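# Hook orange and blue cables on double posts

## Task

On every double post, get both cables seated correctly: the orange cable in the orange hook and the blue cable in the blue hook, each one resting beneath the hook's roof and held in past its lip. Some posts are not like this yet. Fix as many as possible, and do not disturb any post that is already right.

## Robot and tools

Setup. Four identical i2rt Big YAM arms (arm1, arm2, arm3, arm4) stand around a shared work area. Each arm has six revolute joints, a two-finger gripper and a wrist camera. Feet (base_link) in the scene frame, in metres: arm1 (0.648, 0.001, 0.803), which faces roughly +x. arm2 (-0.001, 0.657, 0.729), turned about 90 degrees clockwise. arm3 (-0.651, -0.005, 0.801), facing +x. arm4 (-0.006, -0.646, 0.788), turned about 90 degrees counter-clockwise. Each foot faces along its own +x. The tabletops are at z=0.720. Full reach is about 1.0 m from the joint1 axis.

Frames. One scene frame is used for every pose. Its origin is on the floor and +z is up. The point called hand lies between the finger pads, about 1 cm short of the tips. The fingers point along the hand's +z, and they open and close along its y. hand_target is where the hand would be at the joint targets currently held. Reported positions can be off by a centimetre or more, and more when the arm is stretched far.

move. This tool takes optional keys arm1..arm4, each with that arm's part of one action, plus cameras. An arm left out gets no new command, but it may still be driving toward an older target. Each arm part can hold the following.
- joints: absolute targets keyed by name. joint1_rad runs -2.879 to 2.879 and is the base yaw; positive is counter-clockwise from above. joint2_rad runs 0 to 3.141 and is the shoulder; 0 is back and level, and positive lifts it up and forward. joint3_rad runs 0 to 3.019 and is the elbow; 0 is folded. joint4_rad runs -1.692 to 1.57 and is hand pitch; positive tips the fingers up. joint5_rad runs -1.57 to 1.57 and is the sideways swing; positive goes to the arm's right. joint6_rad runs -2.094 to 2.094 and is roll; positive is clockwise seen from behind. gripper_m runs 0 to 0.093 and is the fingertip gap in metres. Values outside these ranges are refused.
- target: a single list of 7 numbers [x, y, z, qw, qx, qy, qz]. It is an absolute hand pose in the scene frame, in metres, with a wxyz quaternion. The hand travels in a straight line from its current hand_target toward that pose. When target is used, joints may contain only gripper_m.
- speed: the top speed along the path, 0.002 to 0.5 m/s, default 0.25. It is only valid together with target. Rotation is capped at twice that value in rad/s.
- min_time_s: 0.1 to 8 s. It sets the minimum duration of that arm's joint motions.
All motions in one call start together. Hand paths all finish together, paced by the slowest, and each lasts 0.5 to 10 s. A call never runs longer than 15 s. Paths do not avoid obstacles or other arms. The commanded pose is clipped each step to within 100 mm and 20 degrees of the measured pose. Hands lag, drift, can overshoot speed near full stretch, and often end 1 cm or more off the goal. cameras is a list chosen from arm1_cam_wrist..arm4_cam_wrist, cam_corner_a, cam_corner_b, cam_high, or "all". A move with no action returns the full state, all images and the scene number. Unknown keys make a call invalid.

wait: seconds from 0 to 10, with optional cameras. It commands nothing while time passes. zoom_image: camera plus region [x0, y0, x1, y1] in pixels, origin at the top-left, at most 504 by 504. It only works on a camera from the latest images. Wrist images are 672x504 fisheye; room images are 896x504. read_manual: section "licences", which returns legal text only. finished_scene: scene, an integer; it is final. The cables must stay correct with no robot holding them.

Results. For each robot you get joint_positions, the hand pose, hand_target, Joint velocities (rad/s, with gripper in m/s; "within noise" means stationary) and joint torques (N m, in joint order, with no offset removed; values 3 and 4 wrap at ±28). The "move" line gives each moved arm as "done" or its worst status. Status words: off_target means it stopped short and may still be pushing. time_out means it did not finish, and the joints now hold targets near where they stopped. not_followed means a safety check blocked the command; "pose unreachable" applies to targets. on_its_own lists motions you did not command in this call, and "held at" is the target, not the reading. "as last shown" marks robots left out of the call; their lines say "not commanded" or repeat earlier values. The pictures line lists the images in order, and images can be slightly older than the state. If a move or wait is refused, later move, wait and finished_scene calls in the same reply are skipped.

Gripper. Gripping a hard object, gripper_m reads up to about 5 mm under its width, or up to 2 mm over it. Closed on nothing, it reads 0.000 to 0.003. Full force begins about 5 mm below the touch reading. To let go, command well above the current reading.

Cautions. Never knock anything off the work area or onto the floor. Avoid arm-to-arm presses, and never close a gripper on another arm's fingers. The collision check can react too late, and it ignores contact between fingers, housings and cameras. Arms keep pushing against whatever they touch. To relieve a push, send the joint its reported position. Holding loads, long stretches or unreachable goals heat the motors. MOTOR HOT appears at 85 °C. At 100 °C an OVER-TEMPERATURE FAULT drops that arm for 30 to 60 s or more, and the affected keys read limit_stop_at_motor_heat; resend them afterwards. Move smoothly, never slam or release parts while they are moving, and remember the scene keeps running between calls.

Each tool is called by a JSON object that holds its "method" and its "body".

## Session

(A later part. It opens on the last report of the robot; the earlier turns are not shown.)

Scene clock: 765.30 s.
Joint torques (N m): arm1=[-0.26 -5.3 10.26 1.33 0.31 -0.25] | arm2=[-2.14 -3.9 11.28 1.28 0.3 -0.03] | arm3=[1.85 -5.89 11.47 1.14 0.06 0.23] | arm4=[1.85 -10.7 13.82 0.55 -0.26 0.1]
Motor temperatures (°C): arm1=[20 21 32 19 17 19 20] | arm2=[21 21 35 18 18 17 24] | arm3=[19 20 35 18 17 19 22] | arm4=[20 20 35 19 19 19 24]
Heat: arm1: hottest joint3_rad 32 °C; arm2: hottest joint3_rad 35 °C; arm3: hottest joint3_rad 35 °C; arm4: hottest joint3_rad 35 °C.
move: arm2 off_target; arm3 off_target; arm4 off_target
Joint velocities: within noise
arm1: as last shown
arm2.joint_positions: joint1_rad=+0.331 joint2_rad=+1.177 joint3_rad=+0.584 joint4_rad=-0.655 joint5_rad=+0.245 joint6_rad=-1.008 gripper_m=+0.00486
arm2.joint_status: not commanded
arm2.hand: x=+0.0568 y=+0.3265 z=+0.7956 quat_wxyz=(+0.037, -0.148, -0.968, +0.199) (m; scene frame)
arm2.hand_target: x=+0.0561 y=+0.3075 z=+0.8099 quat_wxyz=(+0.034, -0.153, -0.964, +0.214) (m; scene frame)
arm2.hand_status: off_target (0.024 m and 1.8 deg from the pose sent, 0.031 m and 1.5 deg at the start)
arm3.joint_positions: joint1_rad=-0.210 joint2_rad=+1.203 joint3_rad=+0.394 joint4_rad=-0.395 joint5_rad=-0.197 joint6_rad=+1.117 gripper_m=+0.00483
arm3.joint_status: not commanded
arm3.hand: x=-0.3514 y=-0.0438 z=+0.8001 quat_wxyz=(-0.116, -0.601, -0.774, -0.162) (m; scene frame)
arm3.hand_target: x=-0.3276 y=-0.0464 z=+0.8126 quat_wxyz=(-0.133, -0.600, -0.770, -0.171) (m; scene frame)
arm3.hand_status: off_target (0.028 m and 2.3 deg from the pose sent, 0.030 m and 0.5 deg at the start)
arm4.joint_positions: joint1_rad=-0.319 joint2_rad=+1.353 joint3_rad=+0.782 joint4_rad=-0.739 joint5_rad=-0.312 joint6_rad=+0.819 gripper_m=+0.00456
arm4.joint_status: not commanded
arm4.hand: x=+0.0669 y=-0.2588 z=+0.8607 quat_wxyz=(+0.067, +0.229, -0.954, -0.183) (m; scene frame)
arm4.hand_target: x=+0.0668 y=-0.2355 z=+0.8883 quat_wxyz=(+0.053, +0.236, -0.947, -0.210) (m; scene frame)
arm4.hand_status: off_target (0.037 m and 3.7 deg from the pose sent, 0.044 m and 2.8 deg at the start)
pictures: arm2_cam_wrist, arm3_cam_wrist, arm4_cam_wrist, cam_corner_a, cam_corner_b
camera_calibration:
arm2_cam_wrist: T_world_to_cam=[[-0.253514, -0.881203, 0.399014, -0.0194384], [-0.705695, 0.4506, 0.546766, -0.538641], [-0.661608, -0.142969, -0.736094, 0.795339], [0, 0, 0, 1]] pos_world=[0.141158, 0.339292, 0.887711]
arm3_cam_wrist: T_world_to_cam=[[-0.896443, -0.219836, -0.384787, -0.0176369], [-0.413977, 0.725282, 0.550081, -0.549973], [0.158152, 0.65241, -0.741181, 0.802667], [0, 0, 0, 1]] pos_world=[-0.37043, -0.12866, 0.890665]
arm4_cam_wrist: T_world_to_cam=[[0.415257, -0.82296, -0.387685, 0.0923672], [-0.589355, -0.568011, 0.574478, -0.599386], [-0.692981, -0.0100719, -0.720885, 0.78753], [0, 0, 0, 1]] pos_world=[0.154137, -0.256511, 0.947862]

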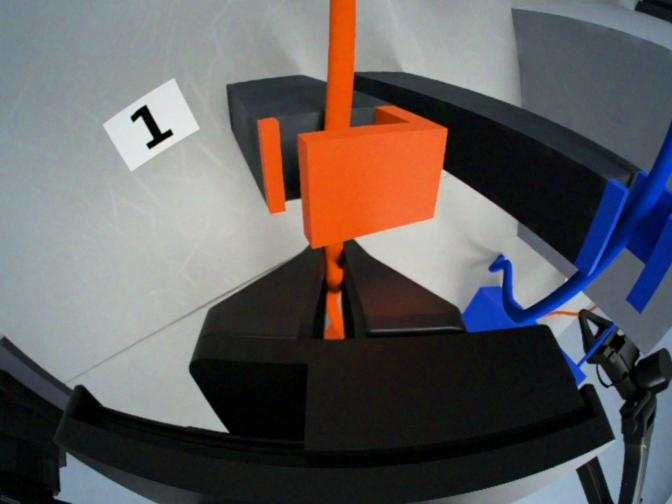

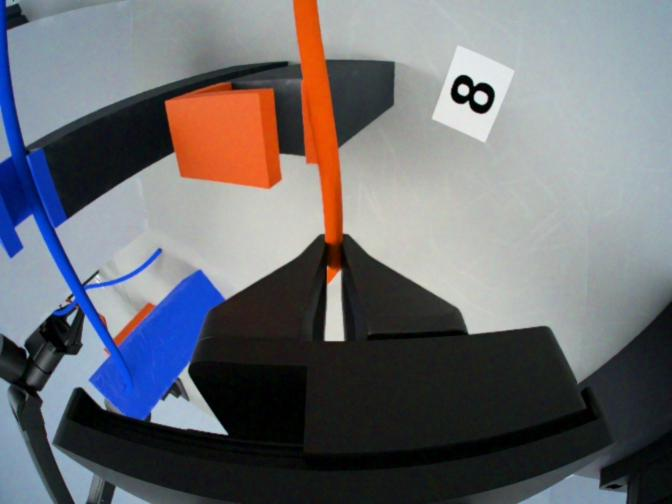

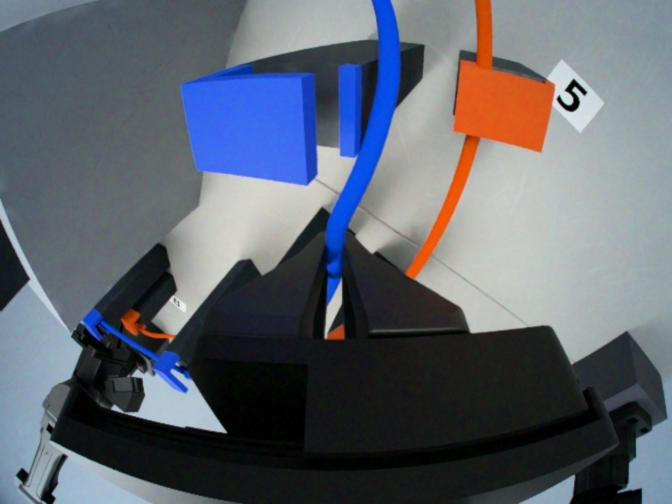

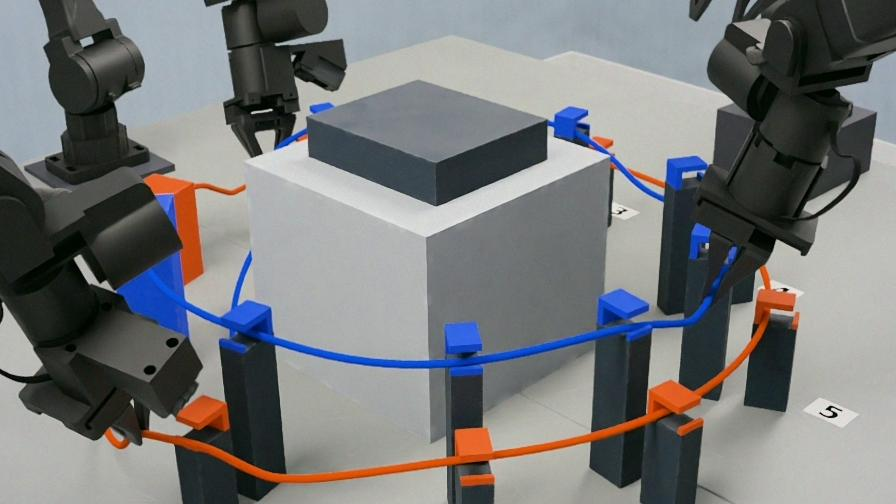

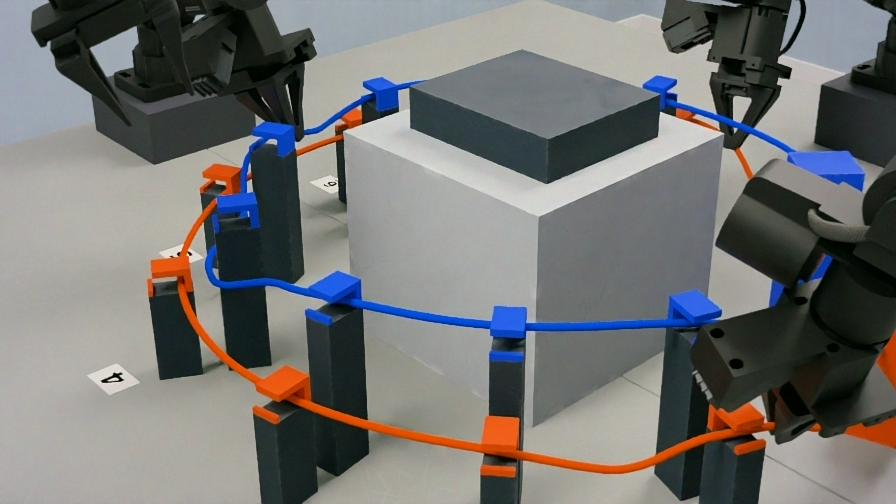

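{"method": "move", "body": {"arm2": {"joints": {"joint1_rad": 0.331, "joint2_rad": 1.177, "joint3_rad": 0.584, "joint4_rad": -0.655, "joint5_rad": 0.245, "joint6_rad": -1.008}}, "arm3": {"target": [-0.3262, -0.0466, 0.836, 0.133, 0.600, 0.770, 0.171], "speed": 0.05}, "arm4": {"target": [0.0672, -0.2340, 0.907, -0.0525, -0.2365, 0.9473, 0.2102], "speed": 0.04}, "cameras": ["arm2_cam_wrist", "arm3_cam_wrist", "arm4_cam_wrist", "cam_corner_a", "cam_corner_b"]}}

{"method": "zoom_image", "body": {"camera": "cam_corner_b", "region": [690, 390, 790, 480]}}

{"method": "zoom_image", "body": {"camera": "cam_corner_a", "region": [130, 390, 250, 490]}}

{"method": "zoom_image", "body": {"camera": "cam_corner_b", "region": [190, 80, 310, 200]}}

{"method": "zoom_image", "body": {"camera": "arm4_cam_wrist", "region": [250, 20, 450, 260]}}

Scene clock: 788.13 s.
Joint torques (N m): arm1=[-0.26 -5.3 10.25 1.33 0.31 -0.24] | arm2=[-0.79 -4.72 8.01 1.24 0.28 0.08] | arm3=[1.79 -7.53 12.12 0.21 0.07 0.24] | arm4=[1.61 -10.23 14 0.55 -0.23 0.11]
Motor temperatures (°C): arm1=[20 21 32 19 17 19 20] | arm2=[21 21 35 18 18 17 24] | arm3=[19 20 36 18 17 19 22] | arm4=[20 21 37 19 19 19 24]
Heat: arm1: hottest joint3_rad 32 °C; arm2: hottest joint3_rad 35 °C; arm3: hottest joint3_rad 36 °C; arm4: hottest joint3_rad 37 °C.
move: arm2 done; arm3 off_target; arm4 off_target
Joint velocities: within noise
arm1: as last shown
arm2.joint_positions: joint1_rad=+0.331 joint2_rad=+1.177 joint3_rad=+0.584 joint4_rad=-0.655 joint5_rad=+0.243 joint6_rad=-1.008 gripper_m=+0.00486
arm2.joint_status: all done
arm2.hand: x=+0.0573 y=+0.3266 z=+0.7955 quat_wxyz=(+0.036, -0.148, -0.968, +0.199) (m; scene frame)
arm2.hand_target: x=+0.0568 y=+0.3265 z=+0.7956 quat_wxyz=(+0.037, -0.148, -0.968, +0.199) (m; scene frame)
arm2.hand_status: not commanded
arm3.joint_positions: joint1_rad=-0.209 joint2_rad=+1.162 joint3_rad=+0.425 joint4_rad=-0.474 joint5_rad=-0.197 joint6_rad=+1.118 gripper_m=+0.00483
arm3.joint_status: not commanded
arm3.hand: x=-0.3488 y=-0.0439 z=+0.8159 quat_wxyz=(-0.113, -0.602, -0.774, -0.161) (m; scene frame)
arm3.hand_target: x=-0.3270 y=-0.0463 z=+0.8362 quat_wxyz=(-0.133, -0.600, -0.770, -0.171) (m; scene frame)
arm3.hand_status: off_target (0.030 m and 2.7 deg from the pose sent, 0.044 m and 2.3 deg at the start)
arm4.joint_positions: joint1_rad=-0.317 joint2_rad=+1.323 joint3_rad=+0.816 joint4_rad=-0.795 joint5_rad=-0.312 joint6_rad=+0.819 gripper_m=+0.00456
arm4.joint_status: not commanded
arm4.hand: x=+0.0672 y=-0.2562 z=+0.8812 quat_wxyz=(+0.065, +0.230, -0.953, -0.186) (m; scene frame)
arm4.hand_target: x=+0.0668 y=-0.2353 z=+0.9073 quat_wxyz=(+0.053, +0.237, -0.947, -0.211) (m; scene frame)
arm4.hand_status: off_target (0.034 m and 3.3 deg from the pose sent, 0.052 m and 3.7 deg at the start)
pictures: arm2_cam_wrist, arm3_cam_wrist, arm4_cam_wrist, cam_corner_a, cam_corner_b
camera_calibration:
arm2_cam_wrist: T_world_to_cam=[[-0.253351, -0.881842, 0.397703, -0.0179837], [-0.707513, 0.449282, 0.545501, -0.53677], [-0.659727, -0.143177, -0.737741, 0.796821], [0, 0, 0, 1]] pos_world=[0.141356, 0.339389, 0.887807]
arm3_cam_wrist: T_world_to_cam=[[-0.899065, -0.219457, -0.378842, -0.0150254], [-0.410378, 0.723922, 0.554551, -0.55986], [0.152552, 0.654046, -0.740913, 0.811959], [0, 0, 0, 1]] pos_world=[-0.36713, -0.129061, 0.906369]
arm4_cam_wrist: T_world_to_cam=[[0.417108, -0.819916, -0.392121, 0.106866], [-0.58994, -0.572451, 0.569448, -0.606182], [-0.69137, -0.00619368, -0.722475, 0.804817], [0, 0, 0, 1]] pos_world=[0.154241, -0.254404, 0.968553]

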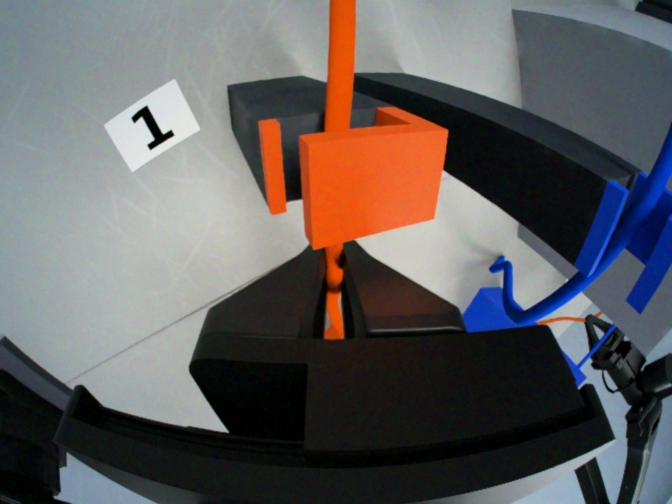

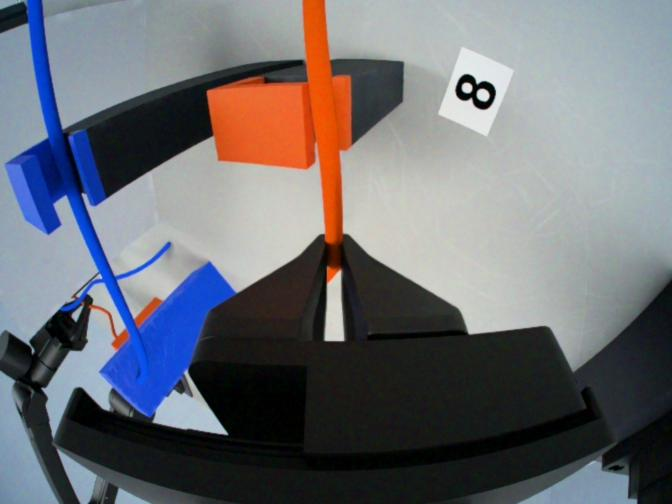

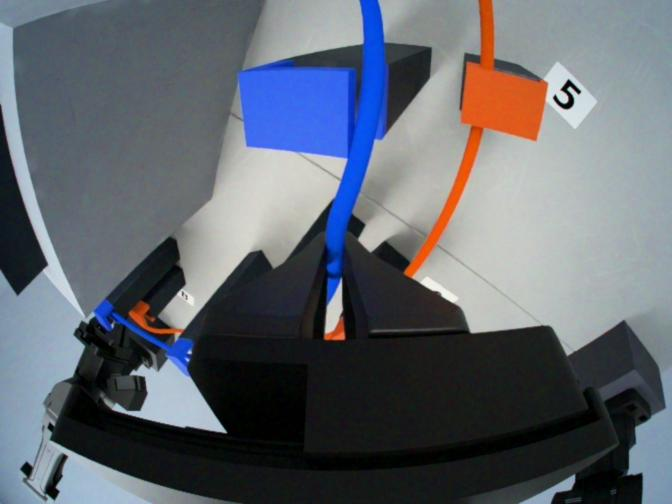

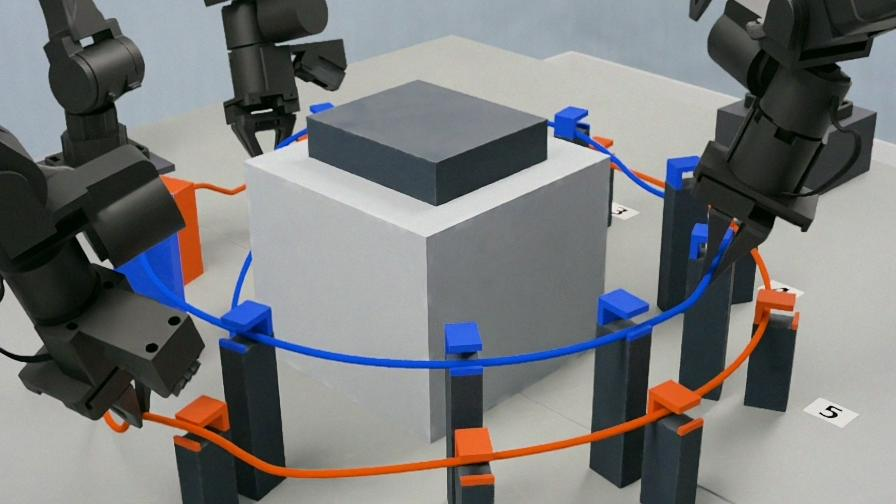

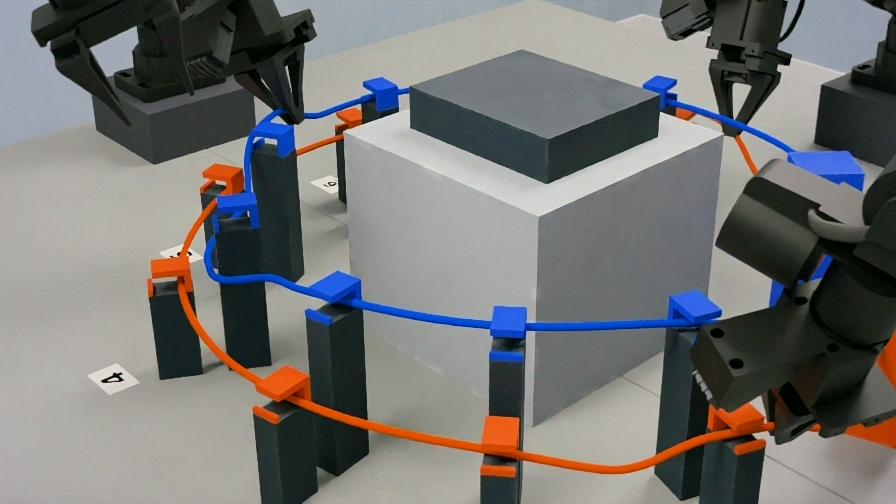

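Scaled by 5.040 from the camera's 896x504 image, which has a finer 1280x720 frame.

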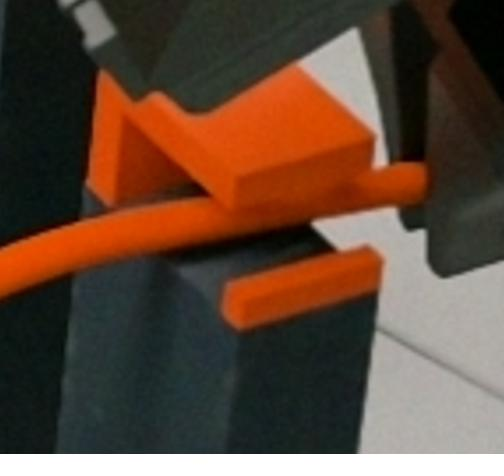

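Scaled by 4.200 from the camera's 896x504 image, which has a finer 1280x720 frame.

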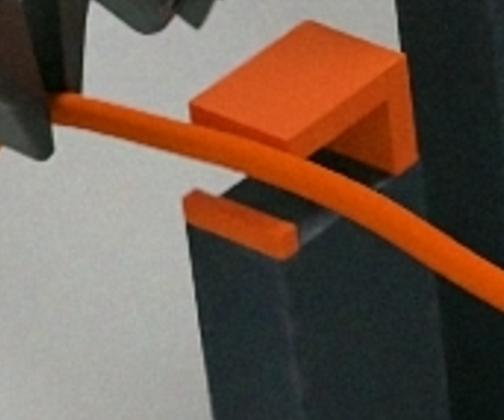

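Scaled by 4.200 from the camera's 896x504 image, which has a finer 1280x720 frame.

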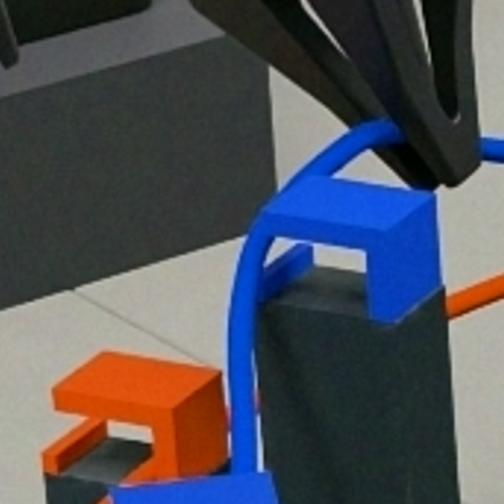

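Scaled by 2.100 from the camera's 672x504 image, which has a finer 960x720 frame.

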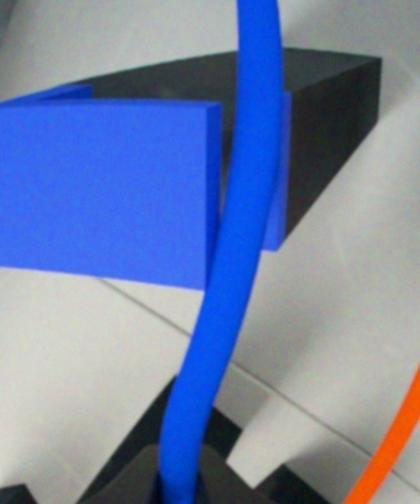

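{"method": "move", "body": {"arm2": {"joints": {"gripper_m": 0.045}}, "arm3": {"target": [-0.3230, -0.0466, 0.814, 0.133, 0.600, 0.770, 0.171], "speed": 0.03}, "arm4": {"target": [0.0650, -0.2300, 0.885, -0.0525, -0.2365, 0.9473, 0.2102], "speed": 0.03}, "cameras": ["arm2_cam_wrist", "arm3_cam_wrist", "arm4_cam_wrist", "cam_corner_a", "cam_corner_b"]}}

{"method": "zoom_image", "body": {"camera": "cam_corner_b", "region": [690, 390, 790, 480]}}

{"method": "zoom_image", "body": {"camera": "cam_corner_a", "region": [130, 390, 250, 490]}}

{"method": "zoom_image", "body": {"camera": "cam_corner_b", "region": [190, 80, 310, 200]}}

{"method": "zoom_image", "body": {"camera": "arm4_cam_wrist", "region": [250, 20, 450, 260]}}

Scene clock: 832.77 s.
Joint torques (N m): arm1=[-0.26 -5.25 10.26 1.33 0.31 -0.25] | arm2=[-0.91 -4.72 7.99 1.21 0.28 0.08] | arm3=[1.67 -5.89 10.09 1.17 0.07 0.24] | arm4=[1.79 -8.47 11.77 1.62 -0.09 0.1]
Motor temperatures (°C): arm1=[20 21 33 19 17 19 20] | arm2=[21 21 32 18 18 17 25] | arm3=[19 20 38 18 17 19 22] | arm4=[20 20 41 19 19 19 24]
Heat: arm1: hottest joint3_rad 33 °C; arm2: hottest joint3_rad 32 °C; arm3: hottest joint3_rad 38 °C; arm4: hottest joint3_rad 41 °C.
move: arm2 done; arm3 off_target; arm4 off_target
Joint velocities: within noise
arm1: as last shown
arm2.joint_positions: joint1_rad=+0.331 joint2_rad=+1.177 joint3_rad=+0.584 joint4_rad=-0.655 joint5_rad=+0.243 joint6_rad=-1.008 gripper_m=+0.04494
arm2.joint_status: all done
arm2.hand: x=+0.0573 y=+0.3266 z=+0.7955 quat_wxyz=(+0.036, -0.148, -0.968, +0.199) (m; scene frame)
arm2.hand_target: x=+0.0568 y=+0.3265 z=+0.7956 quat_wxyz=(+0.037, -0.148, -0.968, +0.199) (m; scene frame)
arm2.hand_status: not commanded
arm3.joint_positions: joint1_rad=-0.206 joint2_rad=+1.209 joint3_rad=+0.425 joint4_rad=-0.400 joint5_rad=-0.196 joint6_rad=+1.121 gripper_m=+0.00483
arm3.joint_status: not commanded
arm3.hand: x=-0.3378 y=-0.0461 z=+0.8088 quat_wxyz=(-0.124, -0.600, -0.773, -0.166) (m; scene frame)
arm3.hand_target: x=-0.3236 y=-0.0465 z=+0.8145 quat_wxyz=(-0.133, -0.600, -0.770, -0.171) (m; scene frame)
arm3.hand_status: off_target (0.016 m and 1.2 deg from the pose sent, 0.026 m and 2.7 deg at the start)
arm4.joint_positions: joint1_rad=-0.307 joint2_rad=+1.338 joint3_rad=+0.816 joint4_rad=-0.754 joint5_rad=-0.312 joint6_rad=+0.828 gripper_m=+0.00456
arm4.joint_status: not commanded
arm4.hand: x=+0.0658 y=-0.2469 z=+0.8783 quat_wxyz=(+0.060, +0.232, -0.951, -0.196) (m; scene frame)
arm4.hand_target: x=+0.0648 y=-0.2306 z=+0.8854 quat_wxyz=(+0.053, +0.236, -0.947, -0.210) (m; scene frame)
arm4.hand_status: off_target (0.018 m and 1.9 deg from the pose sent, 0.027 m and 3.3 deg at the start)
pictures: arm2_cam_wrist, arm3_cam_wrist, arm4_cam_wrist, cam_corner_a, cam_corner_b
camera_calibration:
arm2_cam_wrist: T_world_to_cam=[[-0.253351, -0.881842, 0.397703, -0.0179837], [-0.707513, 0.449282, 0.545501, -0.53677], [-0.659727, -0.143177, -0.737741, 0.796821], [0, 0, 0, 1]] pos_world=[0.141356, 0.339389, 0.887807]
arm3_cam_wrist: T_world_to_cam=[[-0.889394, -0.220942, -0.400204, 0.0121417], [-0.423559, 0.72762, 0.539599, -0.542025], [0.171976, 0.649426, -0.740723, 0.81261], [0, 0, 0, 1]] pos_world=[-0.358531, -0.13066, 0.899254]
arm4_cam_wrist: T_world_to_cam=[[0.420691, -0.80985, -0.408854, 0.13086], [-0.591428, -0.586567, 0.553309, -0.589276], [-0.687918, 0.00903597, -0.725732, 0.808112], [0, 0, 0, 1]] pos_world=[0.152349, -0.246975, 0.966027]

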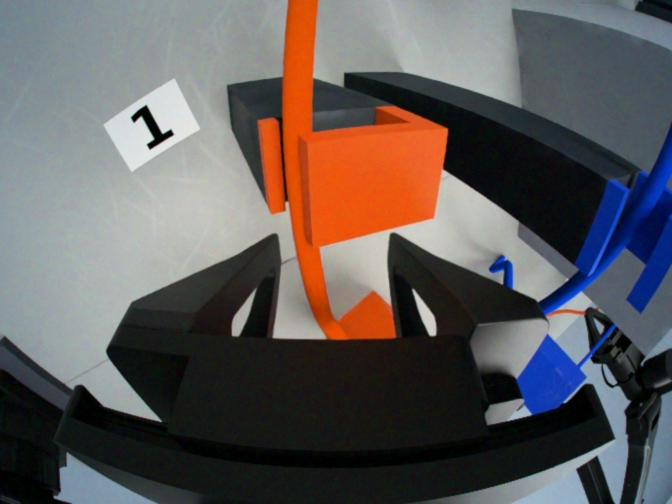

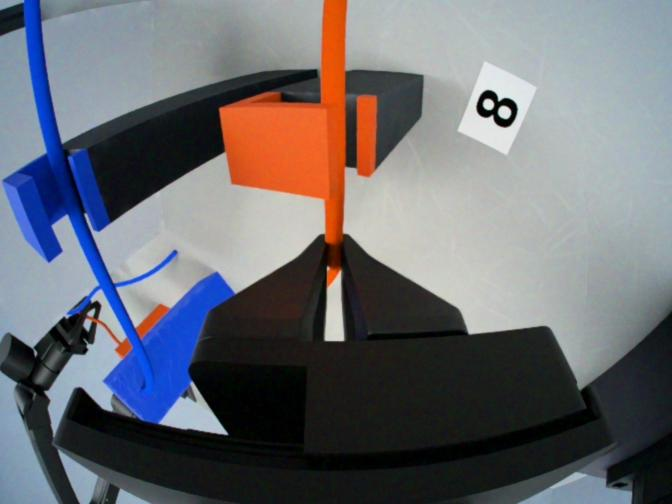

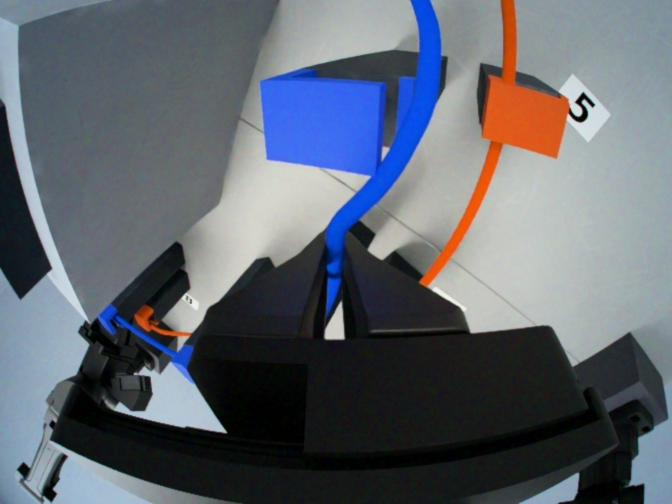

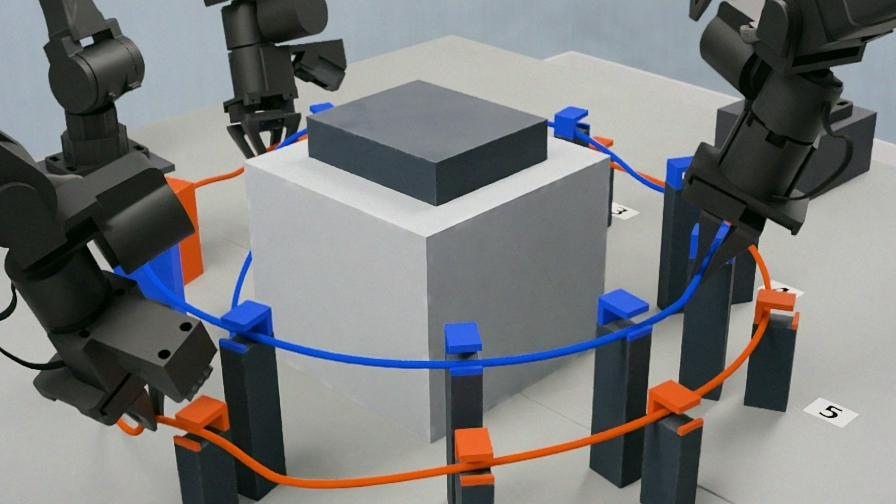

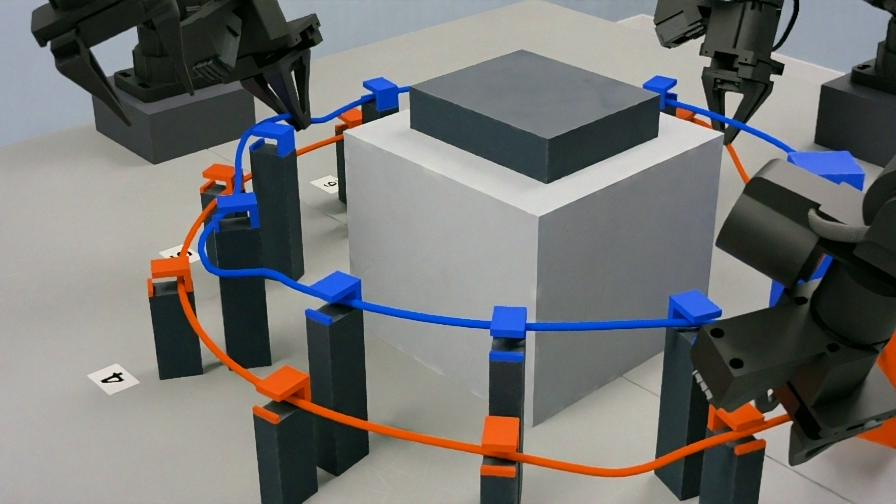

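Scaled by 5.040 from the camera's 896x504 image, which has a finer 1280x720 frame.

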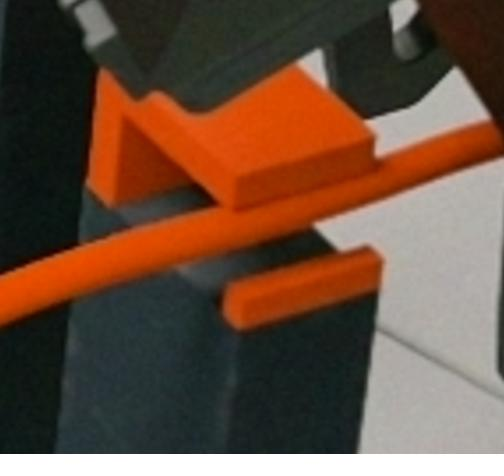

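Scaled by 4.200 from the camera's 896x504 image, which has a finer 1280x720 frame.

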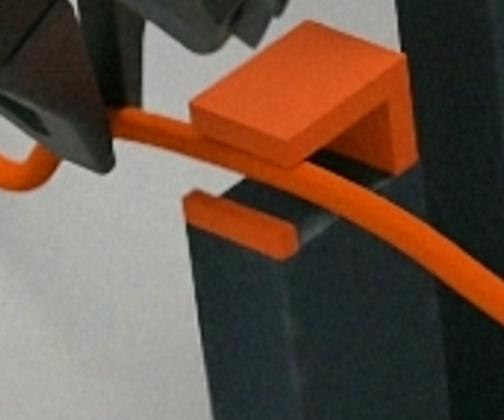

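Scaled by 4.200 from the camera's 896x504 image, which has a finer 1280x720 frame.

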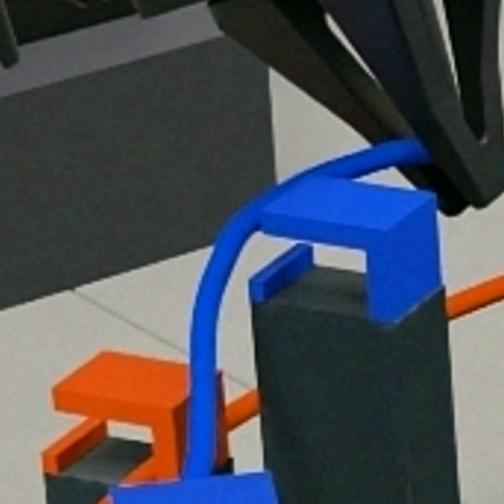

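Scaled by 2.100 from the camera's 672x504 image, which has a finer 960x720 frame.

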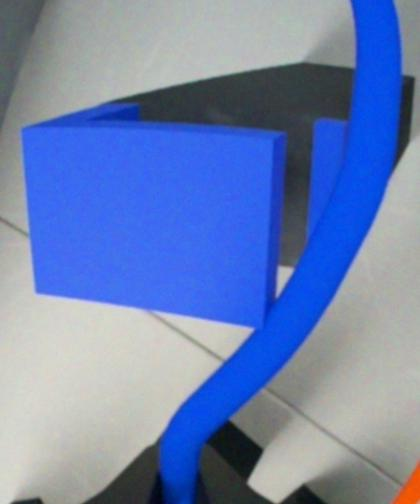

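{"method": "move", "body": {"arm1": {"target": [0.312, 0.230, 0.93, 0.2003, 0.9026, -0.3695, -0.082], "speed": 0.4}, "arm3": {"target": [-0.3080, -0.0430, 0.811, 0.133, 0.600, 0.770, 0.171], "speed": 0.05}, "arm4": {"target": [0.0950, -0.2790, 0.884, -0.0525, -0.2365, 0.9473, 0.2102], "speed": 0.1}, "cameras": ["arm1_cam_wrist", "arm2_cam_wrist", "arm3_cam_wrist", "cam_corner_a", "cam_corner_b"]}}

{"method": "zoom_image", "body": {"camera": "cam_corner_a", "region": [130, 390, 250, 490]}}

{"method": "zoom_image", "body": {"camera": "cam_corner_b", "region": [690, 390, 790, 480]}}

Scene clock: 925.37 s.
Joint torques (N m): arm1=[-0.97 -8.23 11.69 0.1 -0.51 -0.1] | arm2=[-0.85 -4.89 8.02 1.29 0.28 0.08] | arm3=[1.79 -6.3 11.43 1.14 0.08 0.24] | arm4=[-0.97 -9.64 9.55 0.44 -0.16 -0.16]
Motor temperatures (°C): arm1=[20 21 33 19 17 19 20] | arm2=[21 21 31 18 18 17 23] | arm3=[19 20 37 18 17 19 22] | arm4=[19 20 38 19 19 19 24]
Heat: arm1: hottest joint3_rad 33 °C; arm2: hottest joint3_rad 31 °C; arm3: hottest joint3_rad 37 °C; arm4: hottest joint3_rad 38 °C.
move: arm1 off_target; arm3 off_target; arm4 done
Joint velocities: within noise
arm1.joint_positions: joint1_rad=-0.748 joint2_rad=+1.465 joint3_rad=+1.010 joint4_rad=-1.150 joint5_rad=-0.423 joint6_rad=-0.006 gripper_m=+0.05007
arm1.joint_status: not commanded
arm1.hand: x=+0.3234 y=+0.2175 z=+0.9199 quat_wxyz=(+0.204, +0.906, -0.366, -0.068) (m; scene frame)
arm1.hand_target: x=+0.3125 y=+0.2296 z=+0.9302 quat_wxyz=(+0.200, +0.904, -0.370, -0.082) (m; scene frame)
arm1.hand_status: off_target (0.020 m and 1.8 deg from the pose sent, 0.340 m and 116.7 deg at the start)
arm2: as last shown
arm3.joint_positions: joint1_rad=-0.182 joint2_rad=+1.255 joint3_rad=+0.433 joint4_rad=-0.377 joint5_rad=-0.186 joint6_rad=+1.144 gripper_m=+0.00483
arm3.joint_status: not commanded
arm3.hand: x=-0.3337 y=-0.0407 z=+0.7999 quat_wxyz=(-0.116, -0.601, -0.774, -0.161) (m; scene frame)
arm3.hand_target: x=-0.3094 y=-0.0428 z=+0.8121 quat_wxyz=(-0.133, -0.600, -0.770, -0.171) (m; scene frame)
arm3.hand_status: off_target (0.028 m and 2.3 deg from the pose sent, 0.030 m and 1.2 deg at the start)
arm4.joint_positions: joint1_rad=-0.404 joint2_rad=+1.280 joint3_rad=+0.761 joint4_rad=-0.770 joint5_rad=-0.350 joint6_rad=+0.723 gripper_m=+0.00456
arm4.joint_status: not commanded
arm4.hand: x=+0.0886 y=-0.2762 z=+0.8793 quat_wxyz=(+0.058, +0.237, -0.947, -0.207) (m; scene frame)
arm4.hand_target: x=+0.0949 y=-0.2790 z=+0.8838 quat_wxyz=(+0.052, +0.236, -0.947, -0.210) (m; scene frame)
arm4.hand_status: done (0.008 m and 0.7 deg from the pose sent, 0.044 m and 1.9 deg at the start)
pictures: arm1_cam_wrist, arm2_cam_wrist, arm3_cam_wrist, cam_corner_a, cam_corner_b
camera_calibration:
arm1_cam_wrist: T_world_to_cam=[[0.62903, 0.655376, -0.418095, 0.0371474], [0.750979, -0.373322, 0.544666, -0.65916], [0.200877, -0.656591, -0.727005, 0.870671], [0, 0, 0, 1]] pos_world=[0.29675, 0.301251, 1.00754]
arm2_cam_wrist: T_world_to_cam=[[-0.253351, -0.881842, 0.397703, -0.0179837], [-0.707513, 0.449282, 0.545501, -0.53677], [-0.659727, -0.143177, -0.737741, 0.796821], [0, 0, 0, 1]] pos_world=[0.141356, 0.339389, 0.887807]
arm3_cam_wrist: T_world_to_cam=[[-0.896704, -0.219881, -0.384154, -0.00184916], [-0.413563, 0.725516, 0.550084, -0.544538], [0.157757, 0.652134, -0.741508, 0.79788], [0, 0, 0, 1]] pos_world=[-0.35273, -0.12566, 0.890465]

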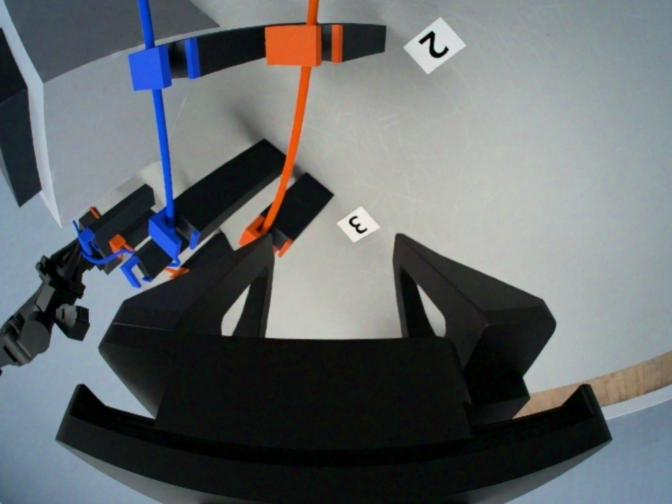

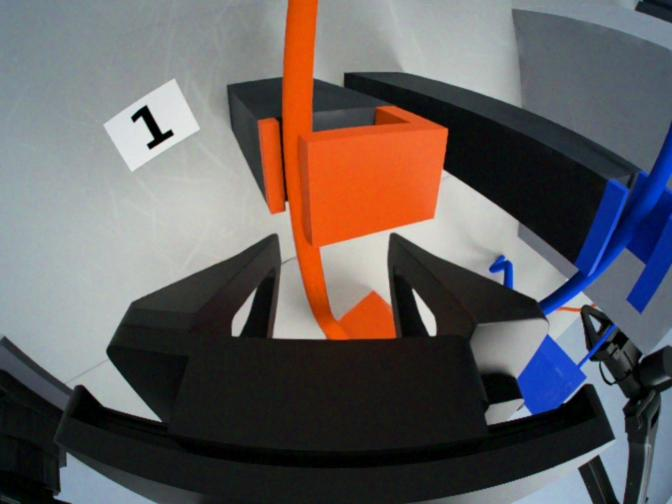

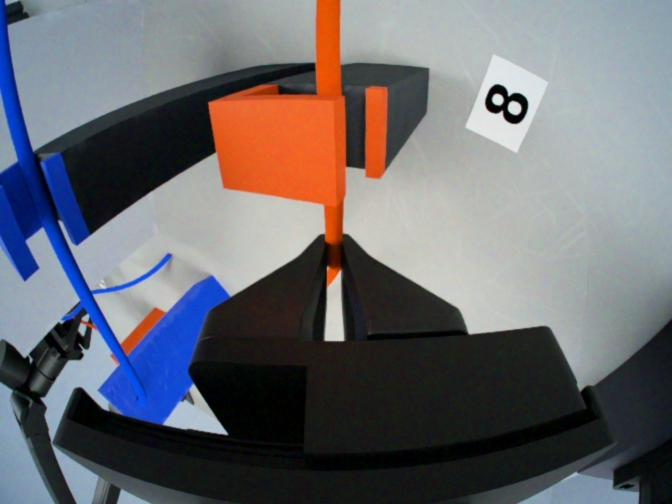

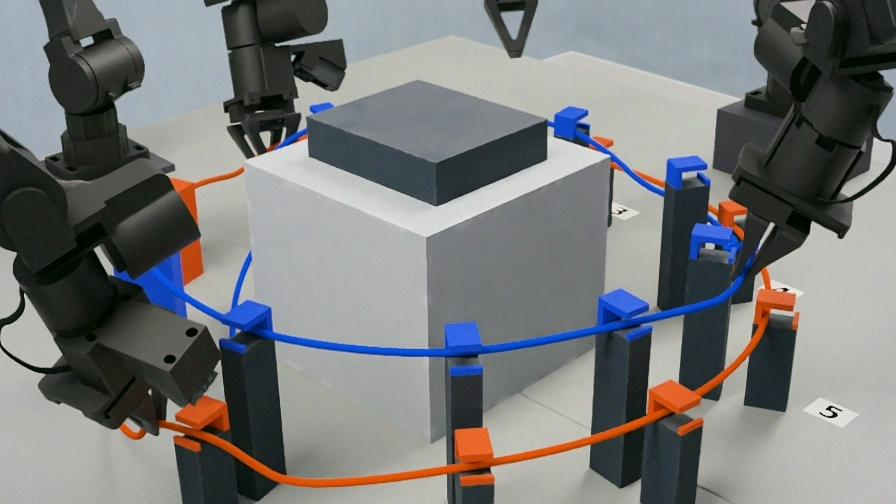

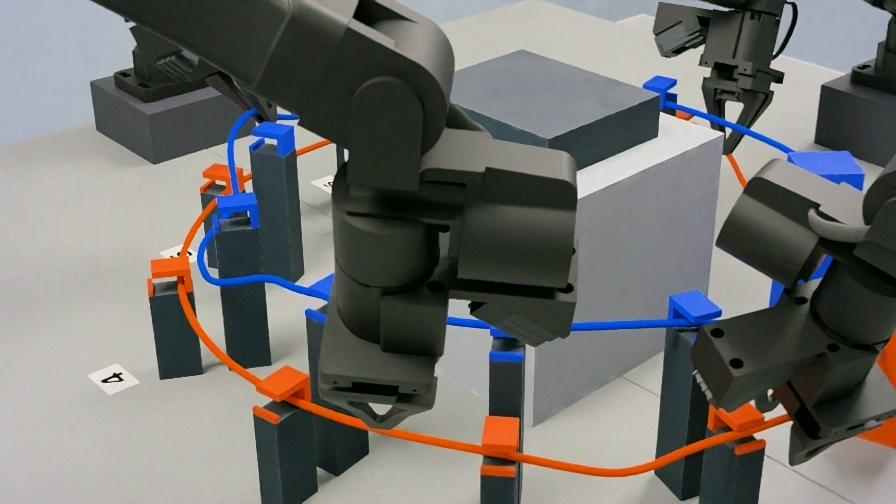

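Scaled by 4.200 from the camera's 896x504 image, which has a finer 1280x720 frame.

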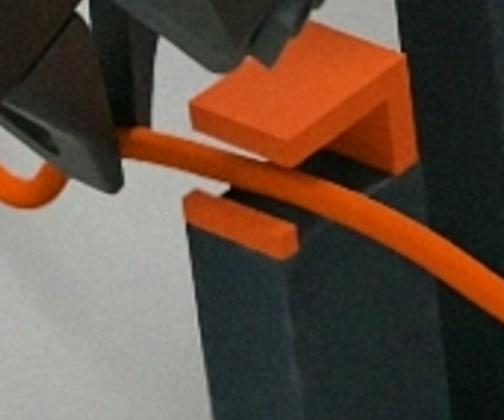

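Scaled by 5.040 from the camera's 896x504 image, which has a finer 1280x720 frame.

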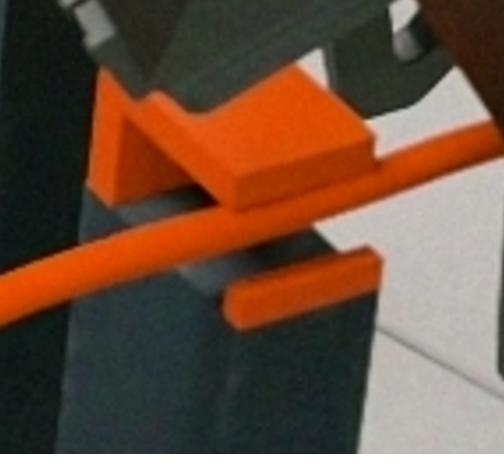

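{"method": "move", "body": {"arm1": {"target": [0.2677, 0.2050, 0.850, 0.2003, 0.9026, -0.3695, -0.082], "speed": 0.2}, "arm3": {"target": [-0.2990, -0.0410, 0.813, 0.133, 0.600, 0.770, 0.171], "speed": 0.05}, "arm4": {"joints": {"gripper_m": 0.05}}, "cameras": ["arm1_cam_wrist", "arm3_cam_wrist", "arm4_cam_wrist", "cam_corner_a"]}}

{"method": "zoom_image", "body": {"camera": "cam_corner_a", "region": [130, 390, 250, 490]}}

Scene clock: 947.57 s.
Joint torques (N m): arm1=[-0.21 -9.76 7.76 0.76 -0.35 -0.11] | arm2=[-0.67 -4.89 8.02 1.25 0.28 0.07] | arm3=[1.79 -6.59 11.54 1.06 0.1 0.23] | arm4=[-0.44 -9.64 9.57 0.47 -0.15 -0.16]
Motor temperatures (°C): arm1=[20 21 33 19 17 19 20] | arm2=[21 21 31 18 18 17 23] | arm3=[19 20 39 18 17 19 22] | arm4=[19 20 35 19 19 19 24]
Heat: arm1: hottest joint3_rad 33 °C; arm2: hottest joint3_rad 31 °C; arm3: hottest joint3_rad 39 °C; arm4: hottest joint3_rad 35 °C.
move: arm1 done; arm3 off_target; arm4 done
Joint velocities: within noise
arm1.joint_positions: joint1_rad=-0.642 joint2_rad=+1.616 joint3_rad=+0.972 joint4_rad=-0.891 joint5_rad=-0.424 joint6_rad=+0.120 gripper_m=+0.05007
arm1.joint_status: not commanded
arm1.hand: x=+0.2729 y=+0.2040 z=+0.8508 quat_wxyz=(+0.202, +0.904, -0.368, -0.078) (m; scene frame)
arm1.hand_target: x=+0.2678 y=+0.2050 z=+0.8501 quat_wxyz=(+0.201, +0.903, -0.370, -0.082) (m; scene frame)
arm1.hand_status: done (0.005 m and 0.6 deg from the pose sent, 0.090 m and 1.8 deg at the start)
arm2: as last shown
arm3.joint_positions: joint1_rad=-0.168 joint2_rad=+1.273 joint3_rad=+0.456 joint4_rad=-0.377 joint5_rad=-0.181 joint6_rad=+1.156 gripper_m=+0.00483
arm3.joint_status: not commanded
arm3.hand: x=-0.3242 y=-0.0391 z=+0.8021 quat_wxyz=(-0.117, -0.601, -0.774, -0.162) (m; scene frame)
arm3.hand_target: x=-0.3003 y=-0.0408 z=+0.8141 quat_wxyz=(-0.133, -0.600, -0.770, -0.171) (m; scene frame)
arm3.hand_status: off_target (0.027 m and 2.2 deg from the pose sent, 0.037 m and 2.3 deg at the start)
arm4.joint_positions: joint1_rad=-0.409 joint2_rad=+1.280 joint3_rad=+0.761 joint4_rad=-0.770 joint5_rad=-0.350 joint6_rad=+0.721 gripper_m=+0.04991
arm4.joint_status: all done
arm4.hand: x=+0.0903 y=-0.2766 z=+0.8795 quat_wxyz=(+0.057, +0.235, -0.948, -0.207) (m; scene frame)
arm4.hand_target: x=+0.0948 y=-0.2790 z=+0.8838 quat_wxyz=(+0.052, +0.236, -0.947, -0.210) (m; scene frame)
arm4.hand_status: not commanded
pictures: arm1_cam_wrist, arm3_cam_wrist, arm4_cam_wrist, cam_corner_a
camera_calibration:
arm1_cam_wrist: T_world_to_cam=[[0.629109, 0.654226, -0.419775, 0.0505099], [0.755289, -0.386828, 0.529059, -0.57372], [0.183743, -0.649887, -0.737486, 0.833868], [0, 0, 0, 1]] pos_world=[0.24833, 0.286944, 0.9397]
arm3_cam_wrist: T_world_to_cam=[[-0.895791, -0.220507, -0.385921, 0.0096504], [-0.415001, 0.725854, 0.548552, -0.542233], [0.159163, 0.651546, -0.741725, 0.797596], [0, 0, 0, 1]] pos_world=[-0.34333, -0.12396, 0.892764]
arm4_cam_wrist: T_world_to_cam=[[0.425433, -0.797403, -0.427966, 0.116859], [-0.588512, -0.603018, 0.538538, -0.584638], [-0.687503, 0.022752, -0.725825, 0.830013], [0, 0, 0, 1]] pos_world=[0.176855, -0.278248, 0.967306]

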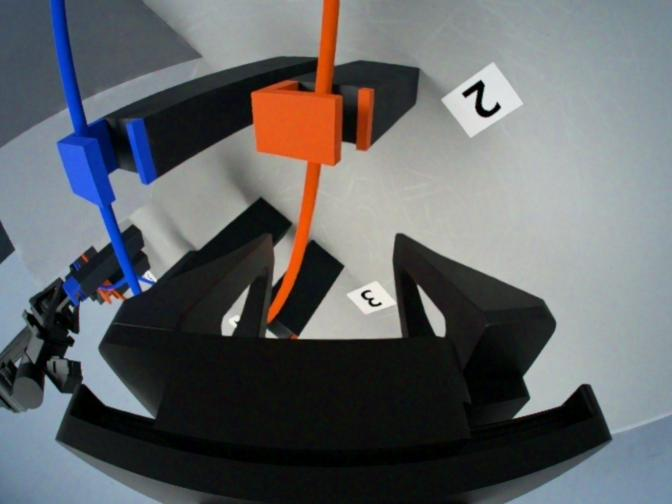

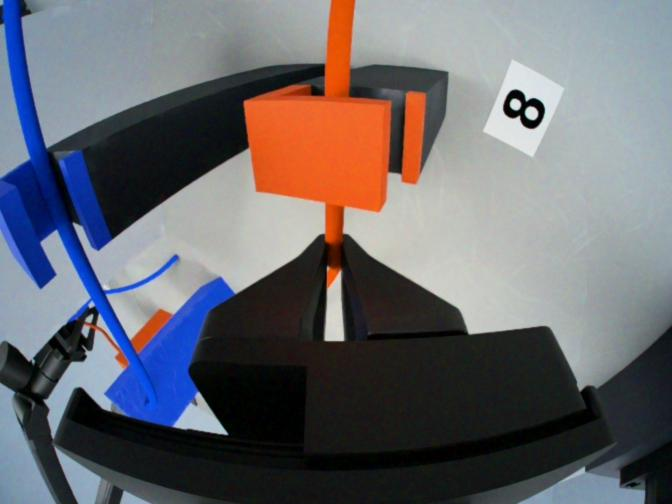

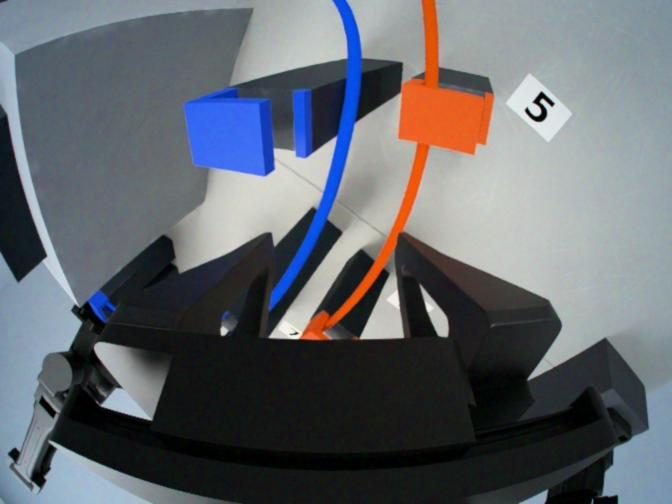

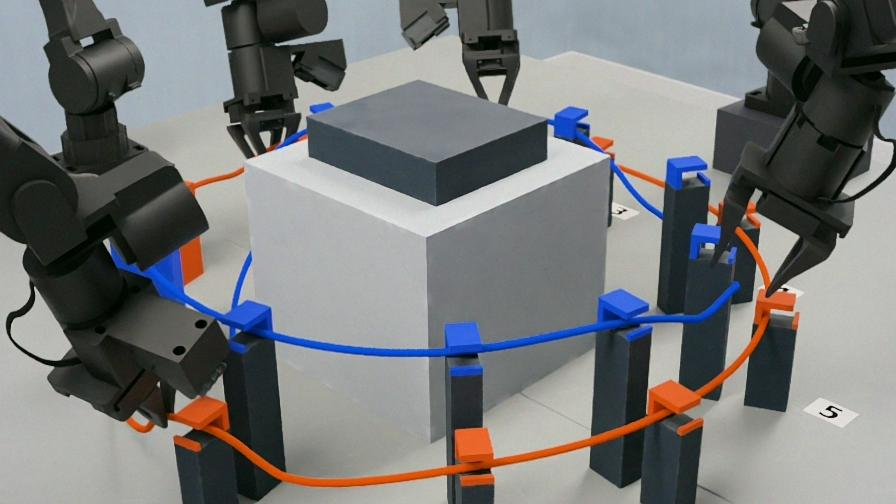

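Scaled by 4.200 from the camera's 896x504 image, which has a finer 1280x720 frame.

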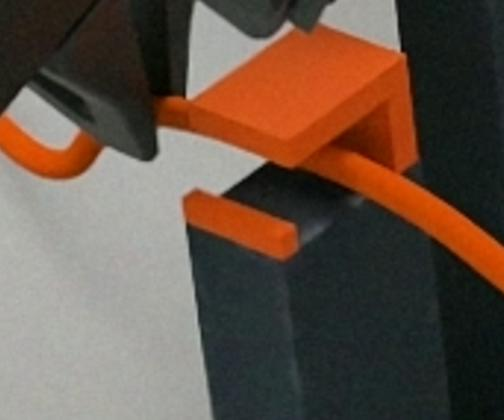

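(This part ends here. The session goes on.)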